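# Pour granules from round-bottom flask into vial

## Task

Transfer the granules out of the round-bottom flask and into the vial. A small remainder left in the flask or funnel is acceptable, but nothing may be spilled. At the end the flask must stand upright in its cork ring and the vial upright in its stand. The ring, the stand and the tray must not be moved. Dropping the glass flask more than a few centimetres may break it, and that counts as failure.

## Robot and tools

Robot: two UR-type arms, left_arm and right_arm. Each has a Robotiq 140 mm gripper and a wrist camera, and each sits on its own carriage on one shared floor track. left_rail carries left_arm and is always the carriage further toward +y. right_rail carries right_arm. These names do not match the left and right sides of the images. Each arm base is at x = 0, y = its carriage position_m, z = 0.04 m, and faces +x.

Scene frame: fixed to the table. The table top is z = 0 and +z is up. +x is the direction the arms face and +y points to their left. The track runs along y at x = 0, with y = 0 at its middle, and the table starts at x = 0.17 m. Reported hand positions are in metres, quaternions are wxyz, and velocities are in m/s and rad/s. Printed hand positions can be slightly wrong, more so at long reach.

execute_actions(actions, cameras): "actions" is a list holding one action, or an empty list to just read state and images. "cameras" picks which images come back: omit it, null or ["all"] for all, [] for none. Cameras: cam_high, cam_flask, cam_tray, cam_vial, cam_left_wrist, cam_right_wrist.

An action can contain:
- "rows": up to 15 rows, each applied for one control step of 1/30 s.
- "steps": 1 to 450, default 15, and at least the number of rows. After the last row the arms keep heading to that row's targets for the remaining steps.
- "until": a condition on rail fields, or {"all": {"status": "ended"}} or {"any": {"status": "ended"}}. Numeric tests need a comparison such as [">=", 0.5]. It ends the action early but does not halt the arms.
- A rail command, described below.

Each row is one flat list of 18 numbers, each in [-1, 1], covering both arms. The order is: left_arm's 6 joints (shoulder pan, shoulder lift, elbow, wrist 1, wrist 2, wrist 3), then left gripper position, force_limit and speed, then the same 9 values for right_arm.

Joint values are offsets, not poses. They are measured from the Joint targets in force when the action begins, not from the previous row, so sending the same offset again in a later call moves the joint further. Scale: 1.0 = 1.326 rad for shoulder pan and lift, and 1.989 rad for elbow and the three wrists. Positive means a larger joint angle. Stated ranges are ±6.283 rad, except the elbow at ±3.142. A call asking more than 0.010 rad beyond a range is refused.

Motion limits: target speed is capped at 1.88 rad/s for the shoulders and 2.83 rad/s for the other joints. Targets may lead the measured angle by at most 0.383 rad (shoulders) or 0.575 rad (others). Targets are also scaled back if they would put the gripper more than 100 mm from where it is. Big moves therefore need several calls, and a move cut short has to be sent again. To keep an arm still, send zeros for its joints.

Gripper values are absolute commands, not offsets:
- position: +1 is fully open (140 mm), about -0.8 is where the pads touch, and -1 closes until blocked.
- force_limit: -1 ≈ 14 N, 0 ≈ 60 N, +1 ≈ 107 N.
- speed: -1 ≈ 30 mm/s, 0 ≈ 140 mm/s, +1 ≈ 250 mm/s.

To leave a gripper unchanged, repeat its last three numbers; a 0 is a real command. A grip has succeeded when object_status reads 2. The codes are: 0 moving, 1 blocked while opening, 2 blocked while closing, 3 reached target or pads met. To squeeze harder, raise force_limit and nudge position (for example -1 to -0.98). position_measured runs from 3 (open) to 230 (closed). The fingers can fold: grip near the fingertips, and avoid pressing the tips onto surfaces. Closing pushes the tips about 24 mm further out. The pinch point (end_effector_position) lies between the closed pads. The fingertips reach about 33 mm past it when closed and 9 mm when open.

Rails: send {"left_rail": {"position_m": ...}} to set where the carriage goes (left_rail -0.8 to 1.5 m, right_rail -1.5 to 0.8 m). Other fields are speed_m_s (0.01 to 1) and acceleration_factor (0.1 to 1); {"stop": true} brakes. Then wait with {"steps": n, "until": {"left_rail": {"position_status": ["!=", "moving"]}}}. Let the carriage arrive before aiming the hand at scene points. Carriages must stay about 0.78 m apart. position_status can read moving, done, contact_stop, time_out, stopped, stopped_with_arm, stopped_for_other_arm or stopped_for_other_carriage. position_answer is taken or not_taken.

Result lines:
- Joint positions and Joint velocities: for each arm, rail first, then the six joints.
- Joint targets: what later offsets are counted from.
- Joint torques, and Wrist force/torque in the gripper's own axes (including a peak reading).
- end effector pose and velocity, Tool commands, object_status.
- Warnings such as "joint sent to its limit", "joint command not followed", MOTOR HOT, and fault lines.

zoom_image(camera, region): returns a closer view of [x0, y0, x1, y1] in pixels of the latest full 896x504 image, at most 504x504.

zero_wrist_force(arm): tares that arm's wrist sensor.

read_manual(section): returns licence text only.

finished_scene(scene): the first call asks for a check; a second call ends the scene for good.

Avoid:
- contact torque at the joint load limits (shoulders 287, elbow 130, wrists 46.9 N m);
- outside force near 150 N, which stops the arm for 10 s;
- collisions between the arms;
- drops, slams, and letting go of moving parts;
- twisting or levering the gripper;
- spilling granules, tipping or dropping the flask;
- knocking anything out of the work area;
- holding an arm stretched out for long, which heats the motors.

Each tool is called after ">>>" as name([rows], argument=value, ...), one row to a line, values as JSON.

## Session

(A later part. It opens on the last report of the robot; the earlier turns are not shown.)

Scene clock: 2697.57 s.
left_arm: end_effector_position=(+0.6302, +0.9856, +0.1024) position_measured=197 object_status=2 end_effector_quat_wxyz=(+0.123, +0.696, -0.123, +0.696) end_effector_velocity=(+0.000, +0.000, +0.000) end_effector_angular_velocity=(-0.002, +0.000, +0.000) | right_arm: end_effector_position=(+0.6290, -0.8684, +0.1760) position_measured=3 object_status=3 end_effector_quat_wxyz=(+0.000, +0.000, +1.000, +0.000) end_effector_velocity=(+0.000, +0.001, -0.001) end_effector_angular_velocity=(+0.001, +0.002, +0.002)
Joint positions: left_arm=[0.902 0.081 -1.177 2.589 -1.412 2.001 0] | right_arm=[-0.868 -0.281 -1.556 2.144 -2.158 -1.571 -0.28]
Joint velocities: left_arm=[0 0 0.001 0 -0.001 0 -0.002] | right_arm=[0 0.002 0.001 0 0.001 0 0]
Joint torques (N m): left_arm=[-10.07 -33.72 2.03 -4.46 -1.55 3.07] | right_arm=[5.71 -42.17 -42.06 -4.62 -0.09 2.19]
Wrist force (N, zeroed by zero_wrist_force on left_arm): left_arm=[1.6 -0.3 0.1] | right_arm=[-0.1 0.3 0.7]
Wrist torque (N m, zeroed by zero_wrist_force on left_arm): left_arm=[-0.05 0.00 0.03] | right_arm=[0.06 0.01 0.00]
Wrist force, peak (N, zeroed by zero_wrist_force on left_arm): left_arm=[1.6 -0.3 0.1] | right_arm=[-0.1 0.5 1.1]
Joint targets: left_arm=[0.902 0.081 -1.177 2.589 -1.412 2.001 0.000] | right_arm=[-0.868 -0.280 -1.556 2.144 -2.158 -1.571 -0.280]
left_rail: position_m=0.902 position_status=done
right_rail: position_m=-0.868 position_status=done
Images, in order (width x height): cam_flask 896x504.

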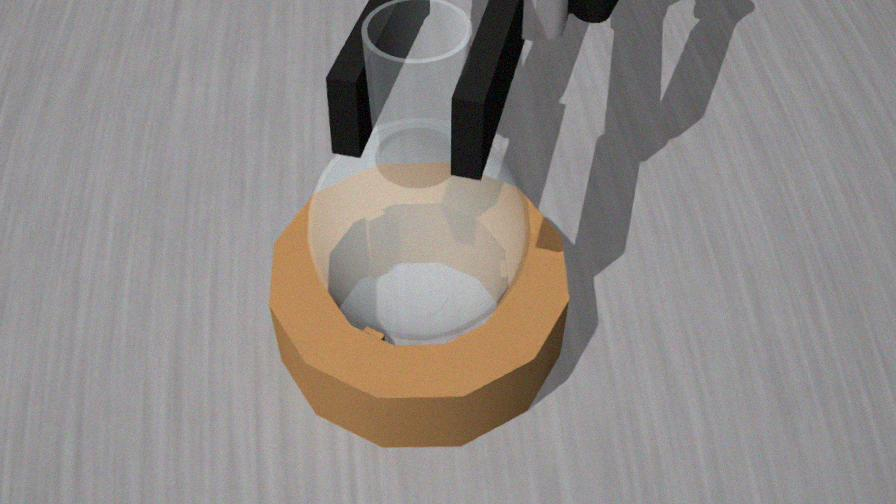

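>>> execute_actions([
  {"rows": [[0,0,0,0,0,0,0.0,-0.4,-0.8,0,0,0,0,0,0,1,1,1]], "steps": 40},
], cameras=["cam_flask", "cam_left_wrist"])

Scene clock: 2708.67 s.
left_arm: end_effector_position=(+0.6302, +0.9856, +0.1023) position_measured=129 object_status=3 end_effector_quat_wxyz=(+0.123, +0.696, -0.123, +0.696) end_effector_velocity=(+0.000, -0.001, +0.000) end_effector_angular_velocity=(+0.000, +0.000, -0.002) | right_arm: end_effector_position=(+0.6290, -0.8684, +0.1760) position_measured=3 object_status=3 end_effector_quat_wxyz=(+0.000, +0.000, +1.000, +0.000) end_effector_velocity=(+0.000, -0.001, +0.001) end_effector_angular_velocity=(-0.001, -0.001, -0.001)
Joint positions: left_arm=[0.902 0.081 -1.177 2.589 -1.412 2.001 0] | right_arm=[-0.868 -0.281 -1.556 2.144 -2.158 -1.571 -0.28]
Joint velocities: left_arm=[0 0 0 -0.001 0 0.001 -0.001] | right_arm=[0 -0.001 -0.001 0 0 -0.001 0]
Joint torques (N m): left_arm=[-10.38 -39.47 -3.89 -2.82 -1.04 2.91] | right_arm=[8.16 -43.1 -41.47 -4.46 -0.37 1.84]
Wrist force (N, zeroed by zero_wrist_force on left_arm): left_arm=[-0.3 -0.9 0.1] | right_arm=[-0.3 0.3 0.8]
Wrist torque (N m, zeroed by zero_wrist_force on left_arm): left_arm=[-0.12 0.03 0.02] | right_arm=[0.07 0.06 0.00]
Wrist force, peak (N, zeroed by zero_wrist_force on left_arm): left_arm=[2.1 -0.1 0.6] | right_arm=[-0.2 0.3 1.2]
Joint targets: left_arm=[0.902 0.081 -1.177 2.589 -1.412 2.001 0.000] | right_arm=[-0.868 -0.280 -1.556 2.144 -2.158 -1.571 -0.280]
left_rail: position_m=0.902 position_status=done
right_rail: position_m=-0.868 position_status=done
Images, in order (width x height): cam_flask 896x504, cam_left_wrist 896x504.

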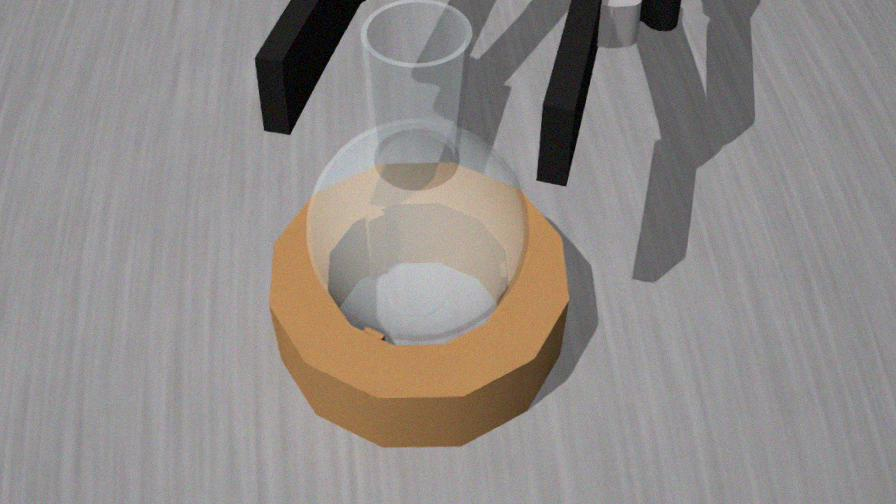

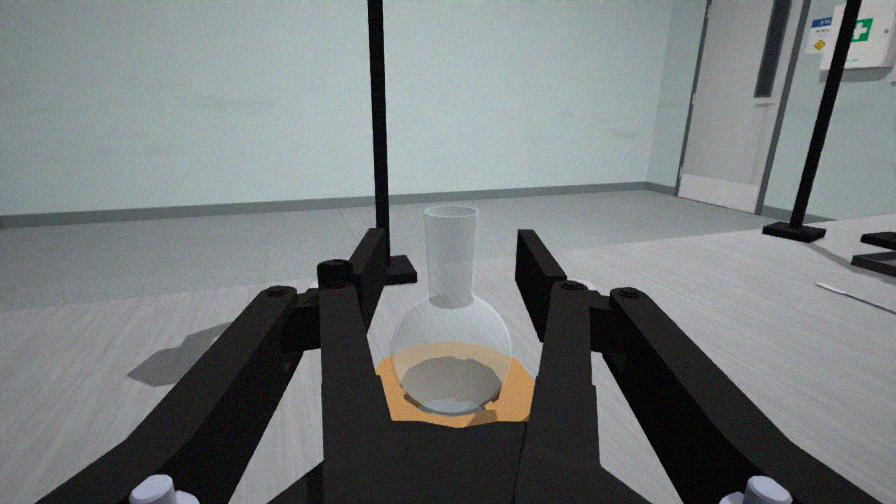

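>>> execute_actions([
  {"right_rail": {"position_m": 0.10}, "rows": [[0,-0.00058,-0.00004,0.00042,0,0,0.0,-0.4,-0.8,0.00046,0.00013,-0.00001,-0.00007,0,0.00031,1,1,1],[0,-0.00412,-0.00025,0.003,0,0,0.0,-0.4,-0.8,0.00329,0.00092,-0.00009,-0.00053,0,0.00219,1,1,1],[0,-0.01243,-0.00075,0.00904,0,0,0.0,-0.4,-0.8,0.00991,0.00277,-0.00027,-0.00159,0,0.00661,1,1,1],[0,-0.02617,-0.00159,0.01904,0,0,0.0,-0.4,-0.8,0.02086,0.00584,-0.00056,-0.00335,0,0.01391,1,1,1],[0,-0.04507,-0.00273,0.03278,0,0,0.0,-0.4,-0.8,0.03592,0.01005,-0.00097,-0.00577,0,0.02395,1,1,1],[0,-0.06815,-0.00413,0.04957,0,0,0.0,-0.4,-0.8,0.05431,0.0152,-0.00147,-0.00873,0,0.03621,1,1,1],[0,-0.09398,-0.0057,0.06835,0,0,0.0,-0.4,-0.8,0.07489,0.02096,-0.00203,-0.01203,0,0.04993,1,1,1],[0,-0.12073,-0.00732,0.08781,0,0,0.0,-0.4,-0.8,0.09622,0.02692,-0.0026,-0.01546,0,0.06415,1,1,1],[0,-0.14656,-0.00889,0.10659,0,0,0.0,-0.4,-0.8,0.1168,0.03268,-0.00316,-0.01877,0,0.07787,1,1,1],[0,-0.16964,-0.01029,0.12338,0,0,0.0,-0.4,-0.8,0.1352,0.03783,-0.00366,-0.02172,0,0.09013,1,1,1],[0,-0.18854,-0.01143,0.13712,0,0,0.0,-0.4,-0.8,0.15025,0.04204,-0.00406,-0.02414,0,0.10017,1,1,1],[0,-0.20228,-0.01227,0.14712,0,0,0.0,-0.4,-0.8,0.16121,0.0451,-0.00436,-0.0259,0,0.10747,1,1,1],[0,-0.21059,-0.01277,0.15316,0,0,0.0,-0.4,-0.8,0.16783,0.04696,-0.00454,-0.02696,0,0.11189,1,1,1],[0,-0.21413,-0.01298,0.15574,0,0,0.0,-0.4,-0.8,0.17065,0.04775,-0.00462,-0.02742,0,0.11377,1,1,1],[0,-0.21471,-0.01302,0.15616,0,0,0.0,-0.4,-0.8,0.17111,0.04788,-0.00463,-0.02749,0,0.11408,1,1,1]], "steps": 90, "until": {"right_rail": {"position_status": ["!=", "moving"]}}},
], cameras=["cam_flask", "cam_high", "cam_tray", "cam_right_wrist"])

Scene clock: 2798.90 s.
left_arm: end_effector_position=(+0.6300, +0.9855, +0.2002) position_measured=129 object_status=3 end_effector_quat_wxyz=(+0.123, +0.696, -0.123, +0.696) end_effector_velocity=(+0.000, +0.000, +0.000) end_effector_angular_velocity=(-0.002, +0.000, +0.000) | right_arm: end_effector_position=(+0.6340, +0.2403, +0.1489) position_measured=3 object_status=3 end_effector_quat_wxyz=(+0.000, +0.000, +1.000, +0.000) end_effector_velocity=(+0.001, +0.001, +0.002) end_effector_angular_velocity=(-0.001, -0.003, +0.000)
Joint positions: left_arm=[0.902 0.081 -1.462 2.563 -1.102 2.001 0] | right_arm=[0.1 -0.054 -1.493 2.135 -2.213 -1.571 -0.054]
Joint velocities: left_arm=[0 0.001 0 -0.001 0 0 -0.002] | right_arm=[0.001 0 -0.001 -0.001 -0.001 -0.001 0]
Joint torques (N m): left_arm=[-6.21 -47.69 -30.16 -1.28 -0.47 3.29] | right_arm=[13.78 -33.18 -43.05 -6.32 -0.19 4.03]
Wrist force (N, zeroed by zero_wrist_force on left_arm): left_arm=[0.2 -0.4 0.4] | right_arm=[0.0 0.6 1.0]
Wrist torque (N m, zeroed by zero_wrist_force on left_arm): left_arm=[0.01 -0.05 0.03] | right_arm=[0.14 0.00 -0.03]
Wrist force, peak (N, zeroed by zero_wrist_force on left_arm): left_arm=[-2.7 -0.1 0.1] | right_arm=[0.4 -4.1 0.2]
Joint targets: left_arm=[0.902 0.081 -1.462 2.563 -1.102 2.001 0.000] | right_arm=[0.100 -0.054 -1.493 2.135 -2.213 -1.571 -0.054]
left_rail: position_m=0.902 position_status=done
right_rail: position_m=0.100 position_status=done
Images, in order (width x height): cam_high 896x504, cam_flask 896x504, cam_tray 896x504, cam_right_wrist 896x504.

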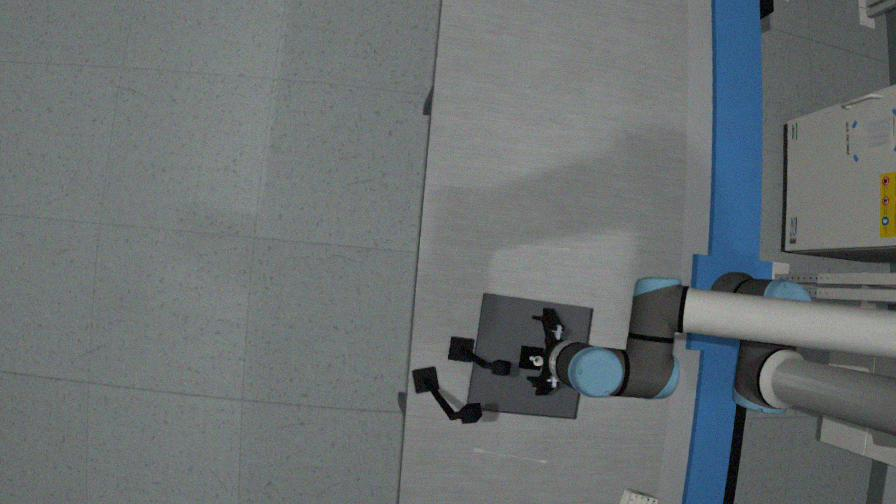

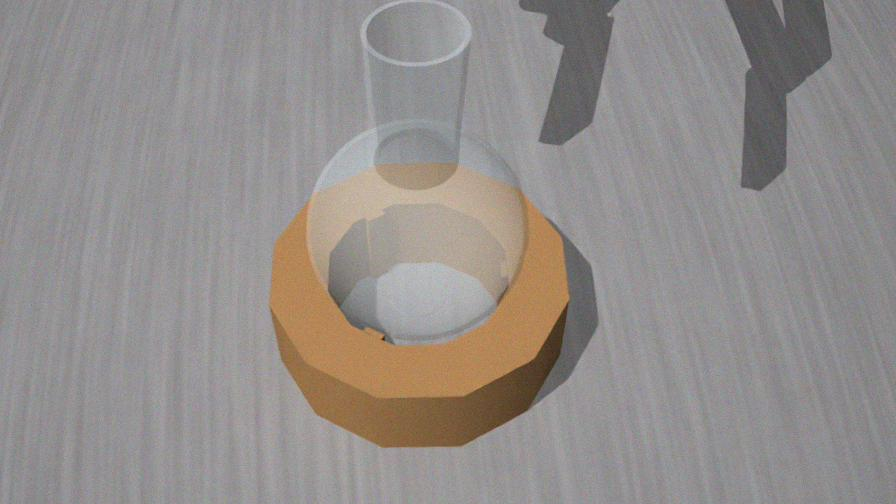

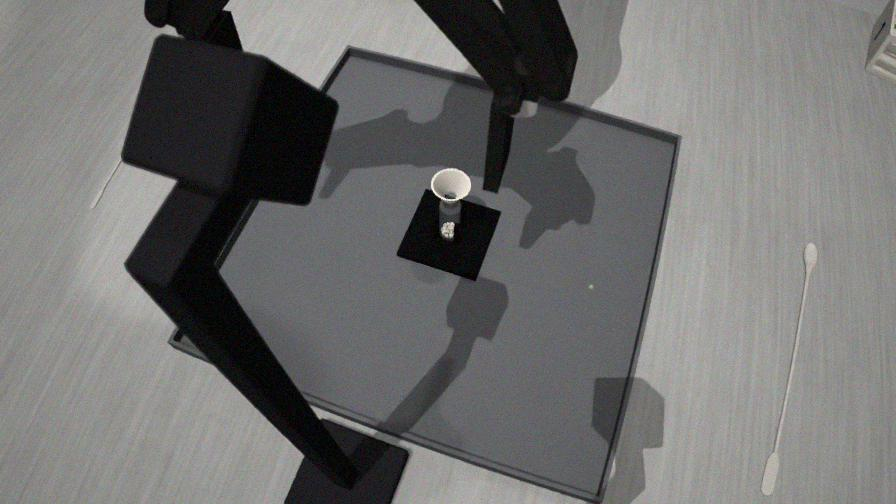

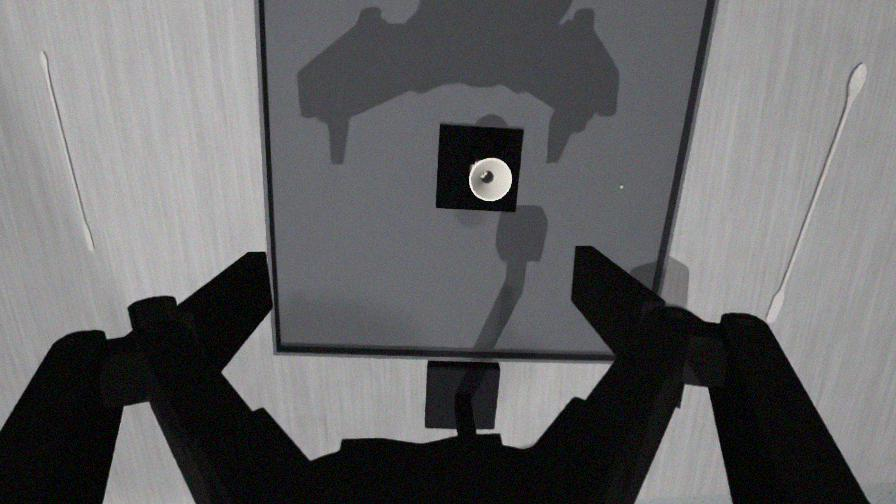

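I'll check the current scene state first.

>>> execute_actions(actions=[])

Scene clock: 2838.93 s.
left_arm: end_effector_position=(+0.6300, +0.9855, +0.2002) position_measured=129 object_status=3 end_effector_quat_wxyz=(+0.123, +0.696, -0.123, +0.696) end_effector_velocity=(+0.000, +0.000, +0.000) end_effector_angular_velocity=(+0.003, -0.002, +0.000) | right_arm: end_effector_position=(+0.6340, +0.2404, +0.1489) position_measured=3 object_status=3 end_effector_quat_wxyz=(+0.000, +0.000, +1.000, +0.000) end_effector_velocity=(+0.000, +0.000, +0.001) end_effector_angular_velocity=(-0.001, -0.002, +0.000)
Joint positions: left_arm=[0.902 0.081 -1.462 2.563 -1.102 2.001 0] | right_arm=[0.1 -0.054 -1.493 2.135 -2.213 -1.571 -0.054]
Joint velocities: left_arm=[0 0 0 0 0 0 0.003] | right_arm=[0 0.001 -0.001 0 -0.001 -0.001 0.001]
Joint torques (N m): left_arm=[-6.16 -46.41 -22.32 -2.15 -0.09 3.11] | right_arm=[4.83 -38.11 -36.11 -5.03 -0.15 4.13]
Wrist force (N, zeroed by zero_wrist_force on left_arm): left_arm=[0.1 0.2 -0.1] | right_arm=[0.1 0.9 1.1]
Wrist torque (N m, zeroed by zero_wrist_force on left_arm): left_arm=[0.15 -0.05 0.03] | right_arm=[0.21 -0.01 -0.03]
Wrist force, peak (N, zeroed by zero_wrist_force on left_arm): left_arm=[-0.6 0.2 0.6] | right_arm=[-0.1 1.0 1.4]
Joint targets: left_arm=[0.902 0.081 -1.462 2.563 -1.102 2.001 0.000] | right_arm=[0.100 -0.054 -1.493 2.135 -2.213 -1.571 -0.054]
Tool commands: left_gripper/position=+0.0 left_gripper/force_limit=-0.4 left_gripper/speed=-0.8 right_gripper/position=+1.0 right_gripper/force_limit=+1.0 right_gripper/speed=+1.0
left_rail: position_m=0.902 position_status=done
right_rail: position_m=0.100 position_status=done

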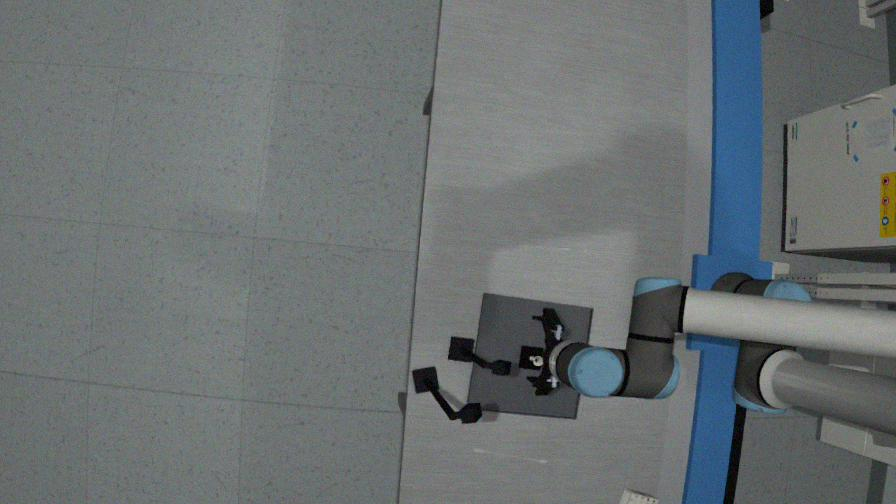

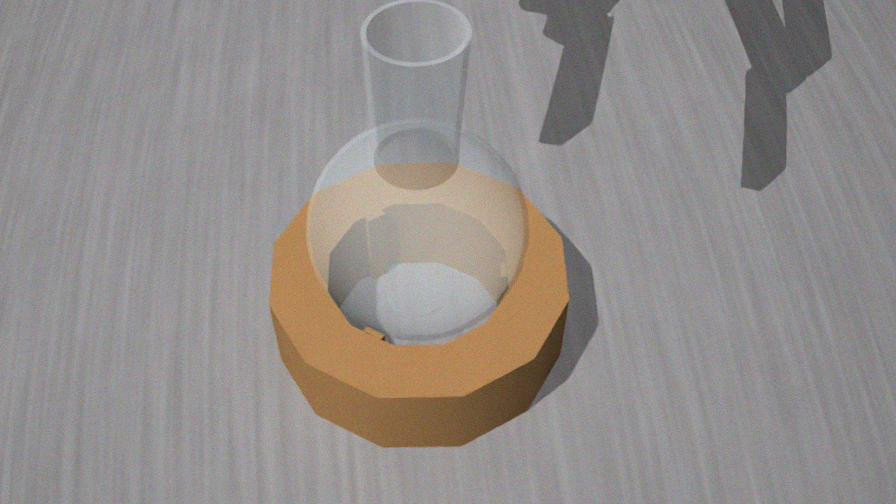

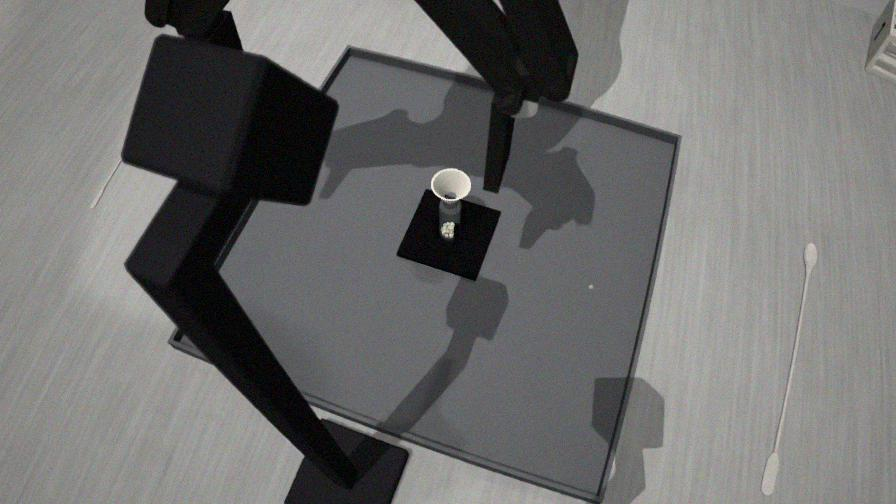

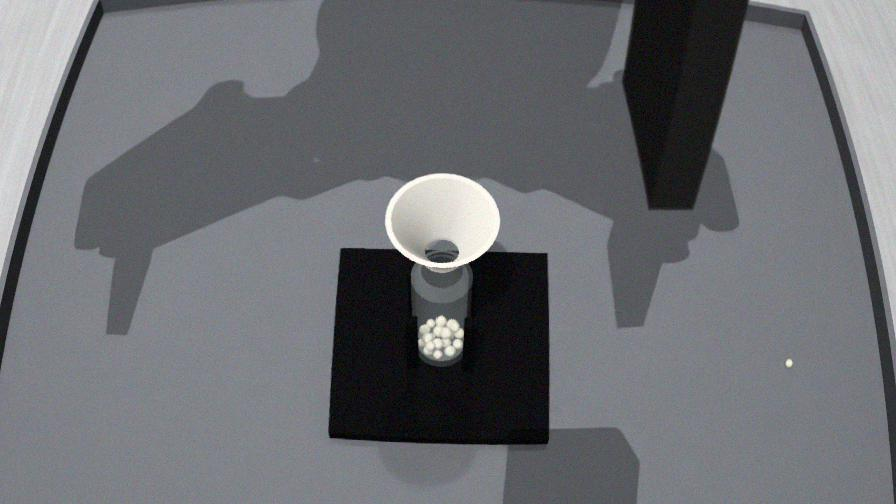

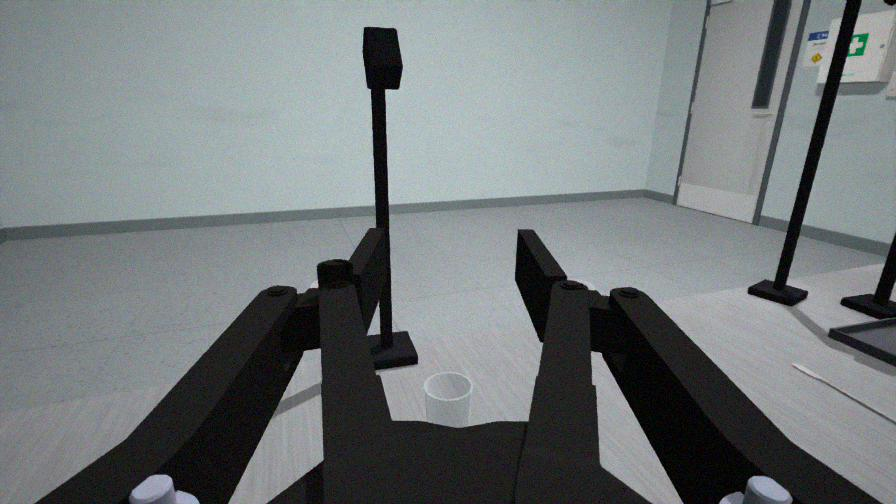

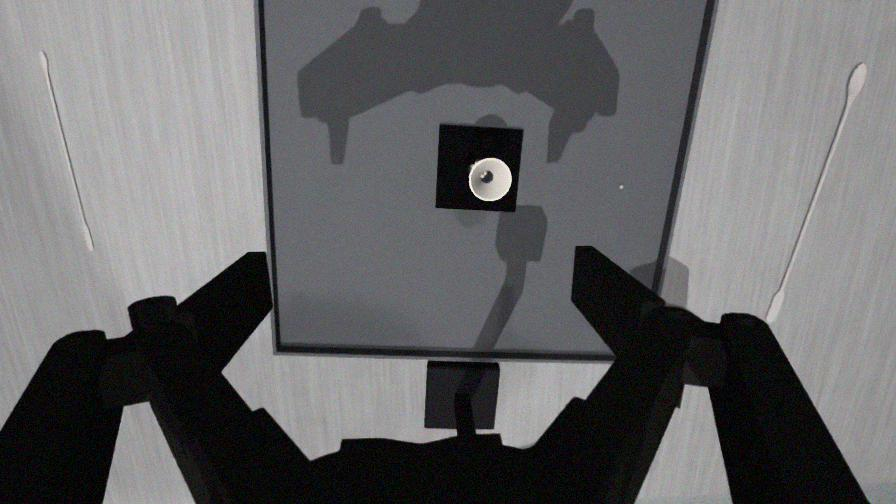

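>>> execute_actions([
  {"rows":[[0,0,0,0,0,0,0.0,-0.4,-0.8,0.00046,0.00013,-0.00001,-0.00007,0,0.00031,-0.3,-1,0],[0,0,0,0,0,0,0.0,-0.4,-0.8,0.00329,0.00092,-0.00009,-0.00053,0,0.00219,-0.3,-1,0],[0,0,0,0,0,0,0.0,-0.4,-0.8,0.00991,0.00277,-0.00027,-0.00159,0,0.0066,-0.3,-1,0],[0,0,0,0,0,0,0.0,-0.4,-0.8,0.02086,0.00583,-0.00056,-0.00335,0,0.01391,-0.3,-1,0],[0,0,0,0,0,0,0.0,-0.4,-0.8,0.03592,0.01005,-0.00097,-0.00577,0,0.02394,-0.3,-1,0],[0,0,0,0,0,0,0.0,-0.4,-0.8,0.05431,0.01519,-0.00147,-0.00872,0,0.03621,-0.3,-1,0],[0,0,0,0,0,0,0.0,-0.4,-0.8,0.0749,0.02095,-0.00202,-0.01203,0,0.04993,-0.3,-1,0],[0,0,0,0,0,0,0.0,-0.4,-0.8,0.09622,0.02691,-0.0026,-0.01545,0,0.06414,-0.3,-1,0],[0,0,0,0,0,0,0.0,-0.4,-0.8,0.1168,0.03267,-0.00315,-0.01876,0,0.07786,-0.3,-1,0],[0,0,0,0,0,0,0.0,-0.4,-0.8,0.13519,0.03781,-0.00365,-0.02171,0,0.09013,-0.3,-1,0],[0,0,0,0,0,0,0.0,-0.4,-0.8,0.15025,0.04202,-0.00406,-0.02413,0,0.10016,-0.3,-1,0],[0,0,0,0,0,0,0.0,-0.4,-0.8,0.1612,0.04509,-0.00435,-0.02589,0,0.10747,-0.3,-1,0],[0,0,0,0,0,0,0.0,-0.4,-0.8,0.16783,0.04694,-0.00453,-0.02695,0,0.11188,-0.3,-1,0],[0,0,0,0,0,0,0.0,-0.4,-0.8,0.17065,0.04773,-0.00461,-0.02741,0,0.11376,-0.3,-1,0],[0,0,0,0,0,0,0.0,-0.4,-0.8,0.17111,0.04786,-0.00462,-0.02748,0,0.11407,-0.3,-1,0]],"steps":20},
], cameras=["cam_right_wrist","cam_vial","cam_tray"])

Scene clock: 2924.47 s.
left_arm: end_effector_position=(+0.6300, +0.9855, +0.2001) position_measured=129 object_status=3 end_effector_quat_wxyz=(+0.123, +0.696, -0.123, +0.696) end_effector_velocity=(+0.000, +0.000, +0.000) end_effector_angular_velocity=(+0.000, +0.000, +0.000) | right_arm: end_effector_position=(+0.6055, +0.3825, +0.1205) position_measured=167 object_status=3 end_effector_quat_wxyz=(+0.000, +0.000, +1.000, +0.000) end_effector_velocity=(-0.001, +0.002, +0.000) end_effector_angular_velocity=(+0.000, +0.000, +0.001)
Joint positions: left_arm=[0.902 0.081 -1.462 2.563 -1.102 2.001 0] | right_arm=[0.1 0.173 -1.43 2.125 -2.268 -1.571 0.173]
Joint velocities: left_arm=[0 0 0 0 0.001 0 0] | right_arm=[0 0.003 0 0 -0.001 0 0.002]
Joint torques (N m): left_arm=[-4.39 -45.96 -11.84 -3.15 0.13 2.78] | right_arm=[16.73 -39.89 -42.91 -6.7 1.48 3.51]
Wrist force (N, zeroed by zero_wrist_force on left_arm): left_arm=[-0.2 0.2 0.6] | right_arm=[-0.4 0.7 1.4]
Wrist torque (N m, zeroed by zero_wrist_force on left_arm): left_arm=[0.15 0.02 0.04] | right_arm=[0.14 0.09 0.00]
Wrist force, peak (N, zeroed by zero_wrist_force on left_arm): left_arm=[0.0 -0.2 0.9] | right_arm=[0.6 3.7 2.0]
Joint targets: left_arm=[0.902 0.081 -1.462 2.563 -1.102 2.001 0.000] | right_arm=[0.100 0.173 -1.429 2.125 -2.268 -1.571 0.173]
left_rail: position_m=0.902 position_status=done
right_rail: position_m=0.100 position_status=done
Images, in order (width x height): cam_tray 896x504, cam_vial 896x504, cam_right_wrist 896x504.

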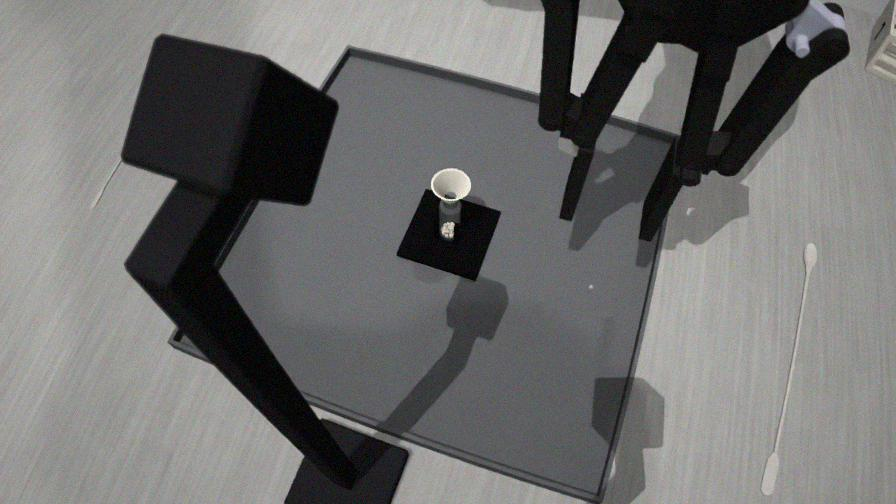

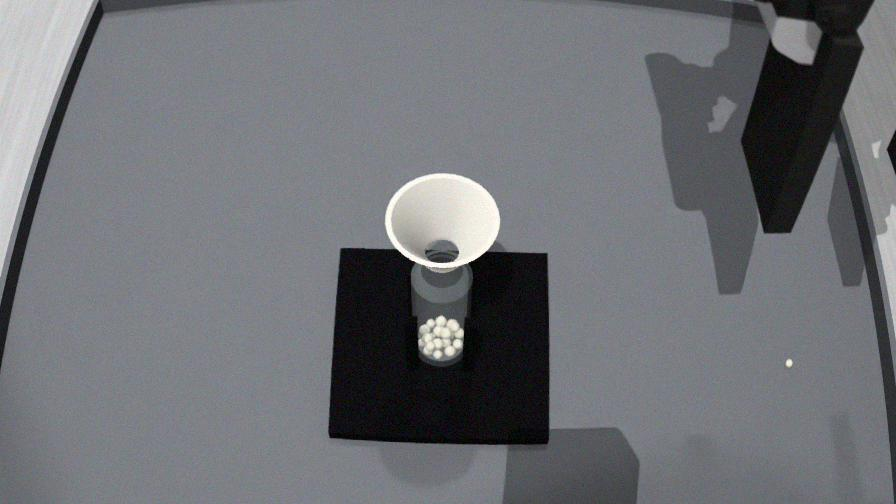

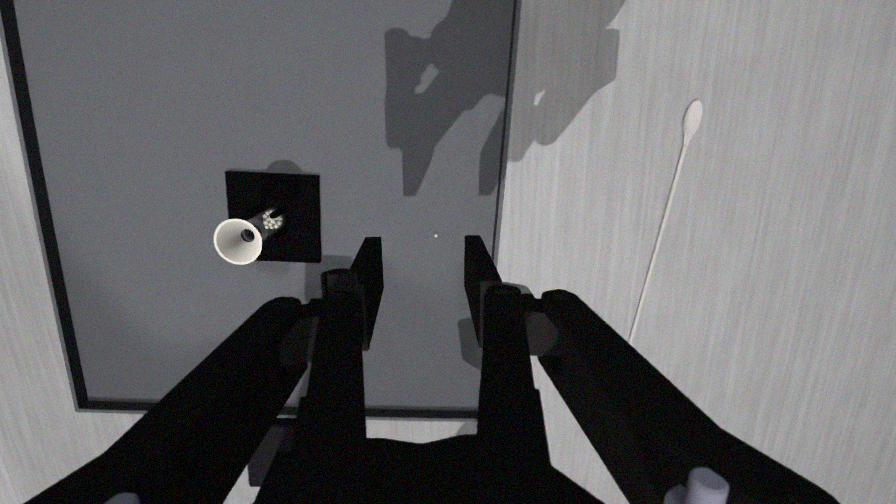

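>>> execute_actions([
  {"rows":[[0,0,0,0,0,0,0.0,-0.4,-0.8,-0.00007,0.00017,0.00007,-0.00018,0,-0.00004,-1,-1,0],[0,0,0,0,0,0,0.0,-0.4,-0.8,-0.00048,0.00118,0.00053,-0.0013,0,-0.00032,-1,-1,0],[0,0,0,0,0,0,0.0,-0.4,-0.8,-0.00145,0.00356,0.00159,-0.00393,0,-0.00096,-1,-1,0],[0,0,0,0,0,0,0.0,-0.4,-0.8,-0.00304,0.0075,0.00335,-0.00828,0,-0.00203,-1,-1,0],[0,0,0,0,0,0,0.0,-0.4,-0.8,-0.00524,0.01291,0.00577,-0.01425,0,-0.00349,-1,-1,0],[0,0,0,0,0,0,0.0,-0.4,-0.8,-0.00792,0.01953,0.00873,-0.02155,0,-0.00528,-1,-1,0],[0,0,0,0,0,0,0.0,-0.4,-0.8,-0.01092,0.02693,0.01203,-0.02972,0,-0.00728,-1,-1,0],[0,0,0,0,0,0,0.0,-0.4,-0.8,-0.01404,0.03459,0.01546,-0.03817,0,-0.00936,-1,-1,0],[0,0,0,0,0,0,0.0,-0.4,-0.8,-0.01704,0.04199,0.01876,-0.04634,0,-0.01136,-1,-1,0],[0,0,0,0,0,0,0.0,-0.4,-0.8,-0.01972,0.04861,0.02172,-0.05364,0,-0.01315,-1,-1,0],[0,0,0,0,0,0,0.0,-0.4,-0.8,-0.02192,0.05402,0.02414,-0.05961,0,-0.01461,-1,-1,0],[0,0,0,0,0,0,0.0,-0.4,-0.8,-0.02351,0.05796,0.0259,-0.06396,0,-0.01568,-1,-1,0],[0,0,0,0,0,0,0.0,-0.4,-0.8,-0.02448,0.06034,0.02696,-0.06659,0,-0.01632,-1,-1,0],[0,0,0,0,0,0,0.0,-0.4,-0.8,-0.02489,0.06135,0.02742,-0.06771,0,-0.0166,-1,-1,0],[0,0,0,0,0,0,0.0,-0.4,-0.8,-0.02496,0.06152,0.02749,-0.06789,0,-0.01664,-1,-1,0]],"steps":25},
], cameras=["cam_right_wrist","cam_vial"])

Scene clock: 3065.47 s.
left_arm: end_effector_position=(+0.6300, +0.9855, +0.2001) position_measured=129 object_status=3 end_effector_quat_wxyz=(+0.123, +0.696, -0.123, +0.696) end_effector_velocity=(+0.000, +0.000, +0.000) end_effector_angular_velocity=(-0.002, +0.001, -0.001) | right_arm: end_effector_position=(+0.6094, +0.3619, +0.0552) position_measured=231 object_status=3 end_effector_quat_wxyz=(+0.000, +0.000, +1.000, +0.000) end_effector_velocity=(-0.002, +0.001, -0.003) end_effector_angular_velocity=(+0.001, +0.003, +0.002)
Joint positions: left_arm=[0.902 0.081 -1.462 2.563 -1.102 2.001 0] | right_arm=[0.1 0.14 -1.348 2.18 -2.402 -1.571 0.14]
Joint velocities: left_arm=[0 0 0 0 0 0.001 -0.002] | right_arm=[0 0.001 0.003 0.002 -0.002 0.001 -0.001]
Joint torques (N m): left_arm=[-2.73 -43.88 -13.77 -3.94 0.76 2.98] | right_arm=[-14.52 -42.76 -28.17 -6.59 1.09 -2.98]
Wrist force (N, zeroed by zero_wrist_force on left_arm): left_arm=[0.5 0.0 0.4] | right_arm=[-0.3 0.6 1.0]
Wrist torque (N m, zeroed by zero_wrist_force on left_arm): left_arm=[0.12 -0.12 0.03] | right_arm=[0.12 0.07 -0.02]
Wrist force, peak (N, zeroed by zero_wrist_force on left_arm): left_arm=[0.1 -0.6 0.5] | right_arm=[-0.3 0.2 3.1]
Joint targets: left_arm=[0.902 0.081 -1.462 2.563 -1.102 2.001 0.000] | right_arm=[0.100 0.140 -1.348 2.180 -2.403 -1.571 0.140]
left_rail: position_m=0.902 position_status=done
right_rail: position_m=0.100 position_status=done
Images, in order (width x height): cam_vial 896x504, cam_right_wrist 896x504.

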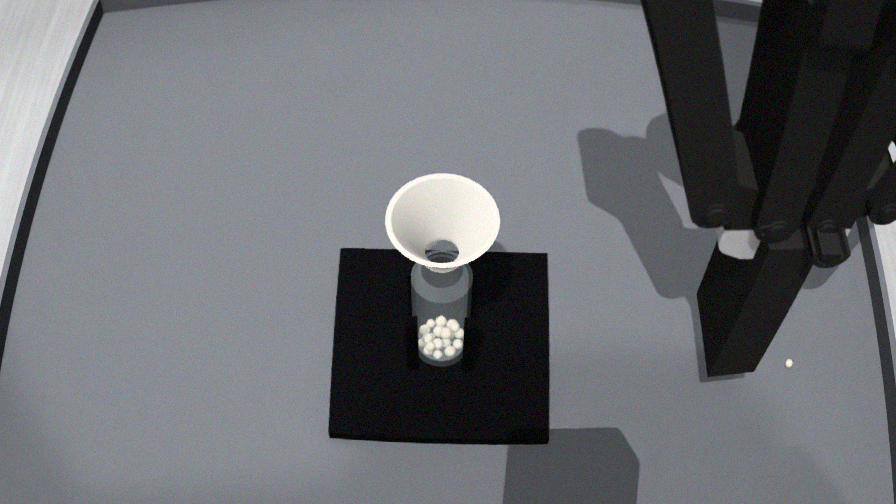

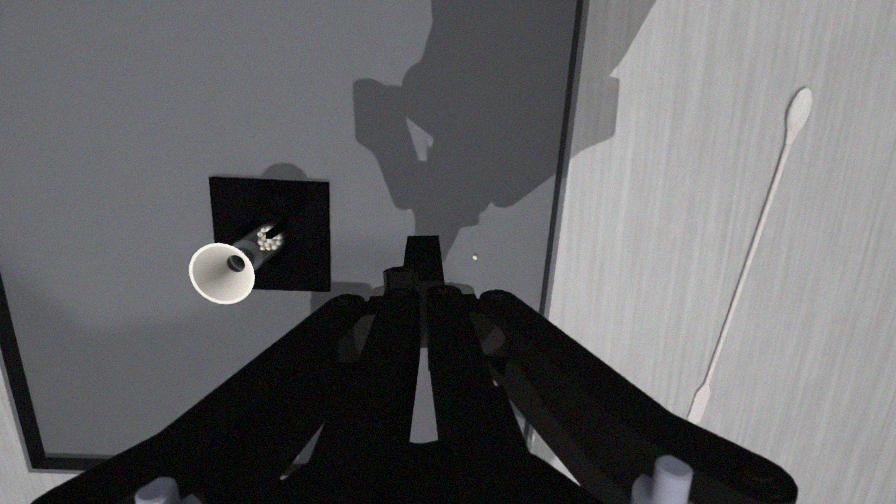

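>>> execute_actions([
  {"rows":[[0,0,0,0,0,0,0.0,-0.4,-0.8,0,0.00056,0.00015,-0.00052,0,0,-1,-1,0],[0,0,0,0,0,0,0.0,-0.4,-0.8,0,0.00224,0.0006,-0.00209,0,0,-1,-1,0],[0,0,0,0,0,0,0.0,-0.4,-0.8,0,0.00449,0.00119,-0.00418,0,0,-1,-1,0],[0,0,0,0,0,0,0.0,-0.4,-0.8,0,0.00673,0.00179,-0.00628,0,0,-1,-1,0],[0,0,0,0,0,0,0.0,-0.4,-0.8,0,0.00898,0.00238,-0.00837,0,0,-1,-1,0],[0,0,0,0,0,0,0.0,-0.4,-0.8,0,0.01066,0.00283,-0.00994,0,0,-1,-1,0],[0,0,0,0,0,0,0.0,-0.4,-0.8,0,0.01122,0.00298,-0.01046,0,0,-1,-1,0]],"steps":12},
], cameras=["cam_right_wrist","cam_vial"])

Scene clock: 3090.63 s.
left_arm: end_effector_position=(+0.6300, +0.9855, +0.2001) position_measured=129 object_status=3 end_effector_quat_wxyz=(+0.123, +0.696, -0.123, +0.696) end_effector_velocity=(+0.000, +0.000, +0.000) end_effector_angular_velocity=(-0.001, +0.000, +0.000) | right_arm: end_effector_position=(+0.6094, +0.3618, +0.0452) position_measured=231 object_status=3 end_effector_quat_wxyz=(+0.000, +0.000, +1.000, +0.000) end_effector_velocity=(+0.000, +0.001, -0.001) end_effector_angular_velocity=(+0.001, -0.001, +0.000)
Joint positions: left_arm=[0.902 0.081 -1.462 2.563 -1.102 2.001 0] | right_arm=[0.1 0.14 -1.333 2.186 -2.423 -1.571 0.14]
Joint velocities: left_arm=[0 0 0 0 0 0.001 -0.001] | right_arm=[0 0.001 0.001 0.001 -0.004 0.001 0.001]
Joint torques (N m): left_arm=[-1.95 -42.83 -14.43 -4.03 1.25 2.64] | right_arm=[-15.34 -44.39 -26.79 -6.56 0.52 -3.03]
Wrist force (N, zeroed by zero_wrist_force on left_arm): left_arm=[0.1 -0.1 0.1] | right_arm=[-0.2 0.8 1.2]
Wrist torque (N m, zeroed by zero_wrist_force on left_arm): left_arm=[0.09 -0.03 0.03] | right_arm=[0.14 0.03 -0.02]
Wrist force, peak (N, zeroed by zero_wrist_force on left_arm): left_arm=[-0.1 -0.2 0.7] | right_arm=[-0.2 0.9 1.8]
Joint targets: left_arm=[0.902 0.081 -1.462 2.563 -1.102 2.001 0.000] | right_arm=[0.100 0.140 -1.333 2.186 -2.423 -1.571 0.140]
left_rail: position_m=0.902 position_status=done
right_rail: position_m=0.100 position_status=done
Images, in order (width x height): cam_vial 896x504, cam_right_wrist 896x504.

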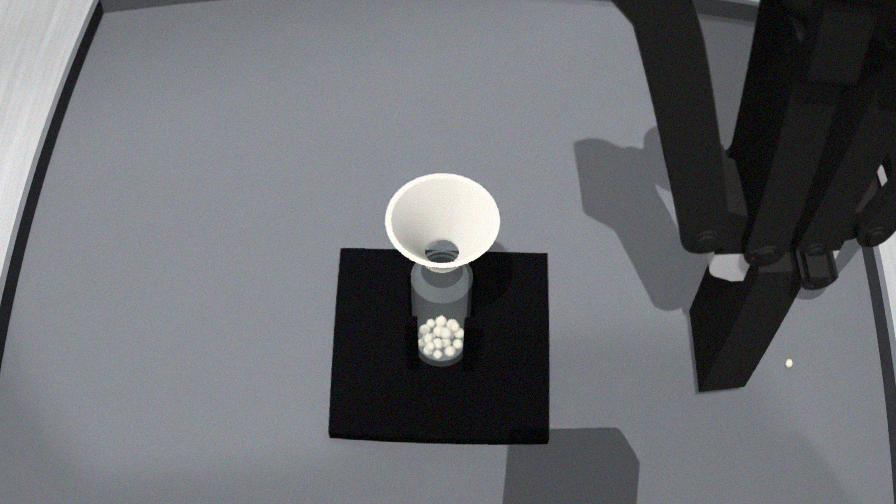

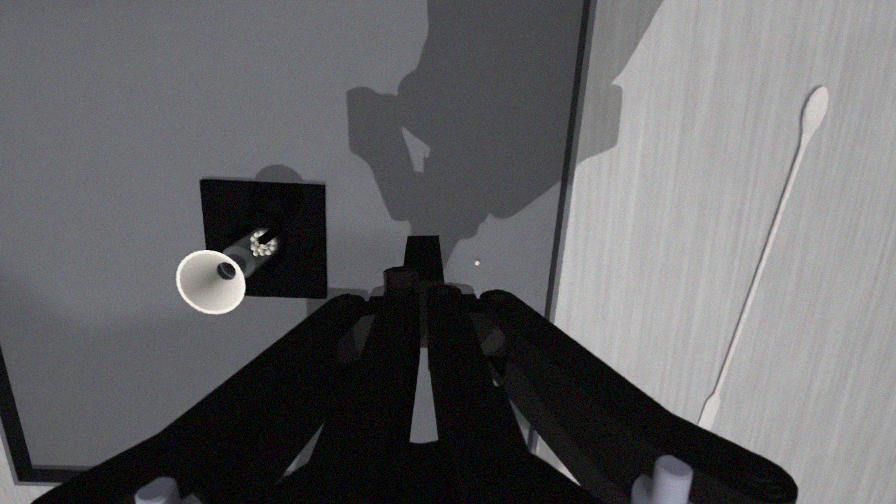

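>>> execute_actions([
  {"rows":[[0,0,0,0,0,0,0.0,-0.4,-0.8,0,0.00069,0.00017,-0.00063,0,0,-1,-1,0],[0,0,0,0,0,0,0.0,-0.4,-0.8,0,0.00172,0.00042,-0.00157,0,0,-1,-1,0],[0,0,0,0,0,0,0.0,-0.4,-0.8,0,0.00275,0.00068,-0.00251,0,0,-1,-1,0],[0,0,0,0,0,0,0.0,-0.4,-0.8,0,0.00344,0.000845,-0.00314,0,0,-1,-1,0]],"steps":8},
], cameras=[])

>>> execute_actions([
  {"rows":[[0,0,0,0,0,0,0.0,-0.4,-0.8,0,0.00069,0.00017,-0.00063,0,0,-1,-1,0],[0,0,0,0,0,0,0.0,-0.4,-0.8,0,0.0016,0.00039,-0.00146,0,0,-1,-1,0],[0,0,0,0,0,0,0.0,-0.4,-0.8,0,0.0023,0.000563,-0.00209,0,0,-1,-1,0]],"steps":8},
], cameras=[])

Scene clock: 3126.27 s.
left_arm: end_effector_position=(+0.6300, +0.9855, +0.2001) position_measured=129 object_status=3 end_effector_quat_wxyz=(+0.123, +0.696, -0.123, +0.696) end_effector_velocity=(+0.000, +0.000, +0.000) end_effector_angular_velocity=(+0.001, +0.000, +0.001) | right_arm: end_effector_position=(+0.6094, +0.3618, +0.0422) position_measured=231 object_status=3 end_effector_quat_wxyz=(+0.000, +0.000, +1.000, +0.000) end_effector_velocity=(-0.001, +0.000, -0.002) end_effector_angular_velocity=(-0.001, +0.002, +0.000)
Joint positions: left_arm=[0.902 0.081 -1.462 2.563 -1.102 2.001 0] | right_arm=[0.1 0.14 -1.329 2.188 -2.429 -1.571 0.14]
Joint velocities: left_arm=[0 0 0 0 0.001 -0.001 0.001] | right_arm=[0 0 0.003 0.001 -0.003 0 0]
Joint torques (N m): left_arm=[-3.12 -43.16 -15.95 -3.83 1.36 2.84] | right_arm=[-13.69 -46.31 -26.11 -6.87 -0.02 -2.68]
Wrist force (N, zeroed by zero_wrist_force on left_arm): left_arm=[0.2 0.3 -0.1] | right_arm=[-0.1 1.0 1.2]
Wrist torque (N m, zeroed by zero_wrist_force on left_arm): left_arm=[0.17 -0.07 0.03] | right_arm=[0.18 0.01 -0.01]
Wrist force, peak (N, zeroed by zero_wrist_force on left_arm): left_arm=[0.0 -0.6 0.7] | right_arm=[0.0 1.1 1.6]
Joint targets: left_arm=[0.902 0.081 -1.462 2.563 -1.102 2.001 0.000] | right_arm=[0.100 0.140 -1.328 2.188 -2.430 -1.571 0.140]
left_rail: position_m=0.902 position_status=done
right_rail: position_m=0.100 position_status=done
No camera images: "cameras" was empty.

Scene clock: 3126.73 s.
left_arm: end_effector_position=(+0.6300, +0.9855, +0.2001) position_measured=129 object_status=3 end_effector_quat_wxyz=(+0.123, +0.696, -0.123, +0.696) end_effector_velocity=(+0.000, +0.000, +0.000) end_effector_angular_velocity=(+0.000, +0.001, +0.000) | right_arm: end_effector_position=(+0.6094, +0.3618, +0.0401) position_measured=231 object_status=3 end_effector_quat_wxyz=(+0.000, +0.000, +1.000, +0.000) end_effector_velocity=(+0.000, +0.001, -0.001) end_effector_angular_velocity=(+0.002, -0.002, +0.001)
Joint positions: left_arm=[0.902 0.081 -1.462 2.563 -1.102 2.001 0] | right_arm=[0.1 0.14 -1.326 2.189 -2.434 -1.571 0.14]
Joint velocities: left_arm=[0 0 0 0 0 0 0] | right_arm=[0 0 0.001 0.001 -0.004 0.002 0]
Joint torques (N m): left_arm=[-2.01 -42.2 -16.06 -4.01 1.53 2.69] | right_arm=[-12.44 -45.17 -26.6 -6.96 -0.22 -3.07]
Wrist force (N, zeroed by zero_wrist_force on left_arm): left_arm=[-0.1 -0.2 0.2] | right_arm=[-0.1 0.6 1.2]
Wrist torque (N m, zeroed by zero_wrist_force on left_arm): left_arm=[0.07 0.00 0.03] | right_arm=[0.10 0.02 0.00]
Wrist force, peak (N, zeroed by zero_wrist_force on left_arm): left_arm=[0.3 -0.1 0.6] | right_arm=[0.0 0.5 1.5]
Joint targets: left_arm=[0.902 0.081 -1.462 2.563 -1.102 2.001 0.000] | right_arm=[0.100 0.140 -1.325 2.189 -2.434 -1.571 0.140]
left_rail: position_m=0.902 position_status=done
right_rail: position_m=0.100 position_status=done
No camera images: "cameras" was empty.

>>> execute_actions([
  {"rows":[[0,0,0,0,0,0,0.0,-0.4,-0.8,0,0.00057,0.00014,-0.00052,0,0,-1,-1,0],[0,0,0,0,0,0,0.0,-0.4,-0.8,0,0.00115,0.00028,-0.00105,0,0,-1,-1,0]],"steps":6},
], cameras=[])

>>> execute_actions([
  {"rows":[[0,0,0,0,0,0,0.0,-0.4,-0.8,0,0.00057,0.00014,-0.00052,0,0,-1,-1,0]],"steps":6},
], cameras=[])

Scene clock: 3134.40 s.
left_arm: end_effector_position=(+0.6300, +0.9855, +0.2001) position_measured=129 object_status=3 end_effector_quat_wxyz=(+0.123, +0.696, -0.123, +0.696) end_effector_velocity=(+0.000, +0.000, +0.000) end_effector_angular_velocity=(-0.002, +0.001, +0.000) | right_arm: end_effector_position=(+0.6094, +0.3618, +0.0391) position_measured=231 object_status=3 end_effector_quat_wxyz=(+0.000, +0.000, +1.000, +0.000) end_effector_velocity=(+0.000, +0.000, -0.001) end_effector_angular_velocity=(+0.000, +0.000, +0.000)
Joint positions: left_arm=[0.902 0.081 -1.462 2.563 -1.102 2.001 0] | right_arm=[0.1 0.14 -1.324 2.189 -2.436 -1.571 0.14]
Joint velocities: left_arm=[0 -0.001 0 0.001 0 -0.001 -0.002] | right_arm=[0 0 0.001 0.001 -0.001 0 0]
Joint torques (N m): left_arm=[-2.5 -41.83 -17.42 -4.09 1.85 2.66] | right_arm=[-14.46 -42.88 -26.16 -7.04 -0.19 -2.9]
Wrist force (N, zeroed by zero_wrist_force on left_arm): left_arm=[0.5 -0.2 0.5] | right_arm=[0.2 0.6 1.3]
Wrist torque (N m, zeroed by zero_wrist_force on left_arm): left_arm=[0.06 -0.11 0.03] | right_arm=[0.10 -0.05 0.00]
Wrist force, peak (N, zeroed by zero_wrist_force on left_arm): left_arm=[0.2 -0.8 0.4] | right_arm=[-0.4 0.9 1.3]
Joint targets: left_arm=[0.902 0.081 -1.462 2.563 -1.102 2.001 0.000] | right_arm=[0.100 0.140 -1.324 2.189 -2.436 -1.571 0.140]
left_rail: position_m=0.902 position_status=done
right_rail: position_m=0.100 position_status=done
No camera images: "cameras" was empty.

Scene clock: 3134.80 s.
left_arm: end_effector_position=(+0.6300, +0.9855, +0.2001) position_measured=129 object_status=3 end_effector_quat_wxyz=(+0.123, +0.696, -0.123, +0.696) end_effector_velocity=(+0.000, +0.000, +0.000) end_effector_angular_velocity=(+0.000, +0.000, +0.000) | right_arm: end_effector_position=(+0.6094, +0.3618, +0.0386) position_measured=231 object_status=3 end_effector_quat_wxyz=(+0.000, +0.000, +1.000, +0.000) end_effector_velocity=(+0.000, +0.000, +0.000) end_effector_angular_velocity=(-0.001, +0.000, +0.000)
Joint positions: left_arm=[0.902 0.081 -1.462 2.563 -1.102 2.001 0] | right_arm=[0.1 0.14 -1.323 2.19 -2.437 -1.571 0.14]
Joint velocities: left_arm=[0 0 0 0 0 0 0] | right_arm=[0 0.001 0.001 0 -0.001 -0.001 0]
Joint torques (N m): left_arm=[-2.01 -41.28 -18.15 -3.71 1.94 2.73] | right_arm=[-11.43 -42.28 -26.3 -6.73 -0.7 -2.94]
Wrist force (N, zeroed by zero_wrist_force on left_arm): left_arm=[0.1 -0.2 0.3] | right_arm=[-0.2 0.6 0.9]
Wrist torque (N m, zeroed by zero_wrist_force on left_arm): left_arm=[0.05 -0.03 0.03] | right_arm=[0.10 0.05 -0.01]
Wrist force, peak (N, zeroed by zero_wrist_force on left_arm): left_arm=[-0.4 0.4 0.5] | right_arm=[-0.1 0.5 1.5]
Joint targets: left_arm=[0.902 0.081 -1.462 2.563 -1.102 2.001 0.000] | right_arm=[0.100 0.140 -1.323 2.190 -2.437 -1.571 0.140]
left_rail: position_m=0.902 position_status=done
right_rail: position_m=0.100 position_status=done
No camera images: "cameras" was empty.

>>> execute_actions([
  {"rows":[[0,0,0,0,0,0,0.0,-0.4,-0.8,0,0.00057,0.00014,-0.00052,0,0,-1,-1,0]],"steps":6},
], cameras=[])

>>> execute_actions([
  {"rows":[[0,0,0,0,0,0,0.0,-0.4,-0.8,0,0.00057,0.00014,-0.00052,0,0,-1,-1,0]],"steps":6},
], cameras=[])

Scene clock: 3140.33 s.
left_arm: end_effector_position=(+0.6300, +0.9855, +0.2001) position_measured=129 object_status=3 end_effector_quat_wxyz=(+0.123, +0.696, -0.123, +0.696) end_effector_velocity=(+0.000, +0.000, +0.000) end_effector_angular_velocity=(+0.000, +0.000, +0.000) | right_arm: end_effector_position=(+0.6094, +0.3618, +0.0381) position_measured=231 object_status=3 end_effector_quat_wxyz=(+0.000, +0.000, +1.000, +0.000) end_effector_velocity=(-0.001, +0.001, +0.000) end_effector_angular_velocity=(-0.001, +0.000, +0.002)
Joint positions: left_arm=[0.902 0.081 -1.462 2.563 -1.102 2.001 0] | right_arm=[0.1 0.14 -1.322 2.19 -2.438 -1.571 0.14]
Joint velocities: left_arm=[0 -0.001 0 0 0 0 0] | right_arm=[0 0.002 0 0.001 -0.001 -0.001 0]
Joint torques (N m): left_arm=[-0.95 -41.38 -19.14 -4.06 1.8 2.73] | right_arm=[-7.62 -45.3 -26.3 -6.6 -0.76 -2.86]
Wrist force (N, zeroed by zero_wrist_force on left_arm): left_arm=[-0.4 -0.3 0.3] | right_arm=[-0.3 0.4 1.3]
Wrist torque (N m, zeroed by zero_wrist_force on left_arm): left_arm=[0.03 0.07 0.03] | right_arm=[0.06 0.06 0.00]
Wrist force, peak (N, zeroed by zero_wrist_force on left_arm): left_arm=[0.4 0.6 0.4] | right_arm=[-0.3 0.7 1.6]
Joint targets: left_arm=[0.902 0.081 -1.462 2.563 -1.102 2.001 0.000] | right_arm=[0.100 0.140 -1.322 2.190 -2.438 -1.571 0.140]
left_rail: position_m=0.902 position_status=done
right_rail: position_m=0.100 position_status=done
No camera images: "cameras" was empty.

Scene clock: 3140.73 s.
left_arm: end_effector_position=(+0.6300, +0.9855, +0.2001) position_measured=129 object_status=3 end_effector_quat_wxyz=(+0.123, +0.696, -0.123, +0.696) end_effector_velocity=(+0.000, +0.000, +0.000) end_effector_angular_velocity=(+0.000, +0.000, +0.001) | right_arm: end_effector_position=(+0.6094, +0.3618, +0.0376) position_measured=231 object_status=3 end_effector_quat_wxyz=(+0.000, +0.000, +1.000, +0.000) end_effector_velocity=(+0.000, +0.001, +0.000) end_effector_angular_velocity=(+0.000, -0.001, +0.001)
Joint positions: left_arm=[0.902 0.081 -1.462 2.563 -1.102 2.001 0] | right_arm=[0.1 0.14 -1.322 2.19 -2.439 -1.571 0.14]
Joint velocities: left_arm=[0 0.001 0 0 0 0 0] | right_arm=[0 0.001 0 -0.001 -0.001 0 0]
Joint torques (N m): left_arm=[-2.58 -40 -19.15 -4.19 1.78 2.79] | right_arm=[-10.77 -42.97 -25.72 -6.28 -0.77 -2.55]
Wrist force (N, zeroed by zero_wrist_force on left_arm): left_arm=[0.0 -0.3 0.4] | right_arm=[0.0 0.7 1.0]
Wrist torque (N m, zeroed by zero_wrist_force on left_arm): left_arm=[0.03 -0.02 0.03] | right_arm=[0.11 0.00 0.00]
Wrist force, peak (N, zeroed by zero_wrist_force on left_arm): left_arm=[0.2 -0.4 0.6] | right_arm=[-0.3 0.6 1.4]
Joint targets: left_arm=[0.902 0.081 -1.462 2.563 -1.102 2.001 0.000] | right_arm=[0.100 0.140 -1.322 2.190 -2.439 -1.571 0.140]
left_rail: position_m=0.902 position_status=done
right_rail: position_m=0.100 position_status=done
No camera images: "cameras" was empty.


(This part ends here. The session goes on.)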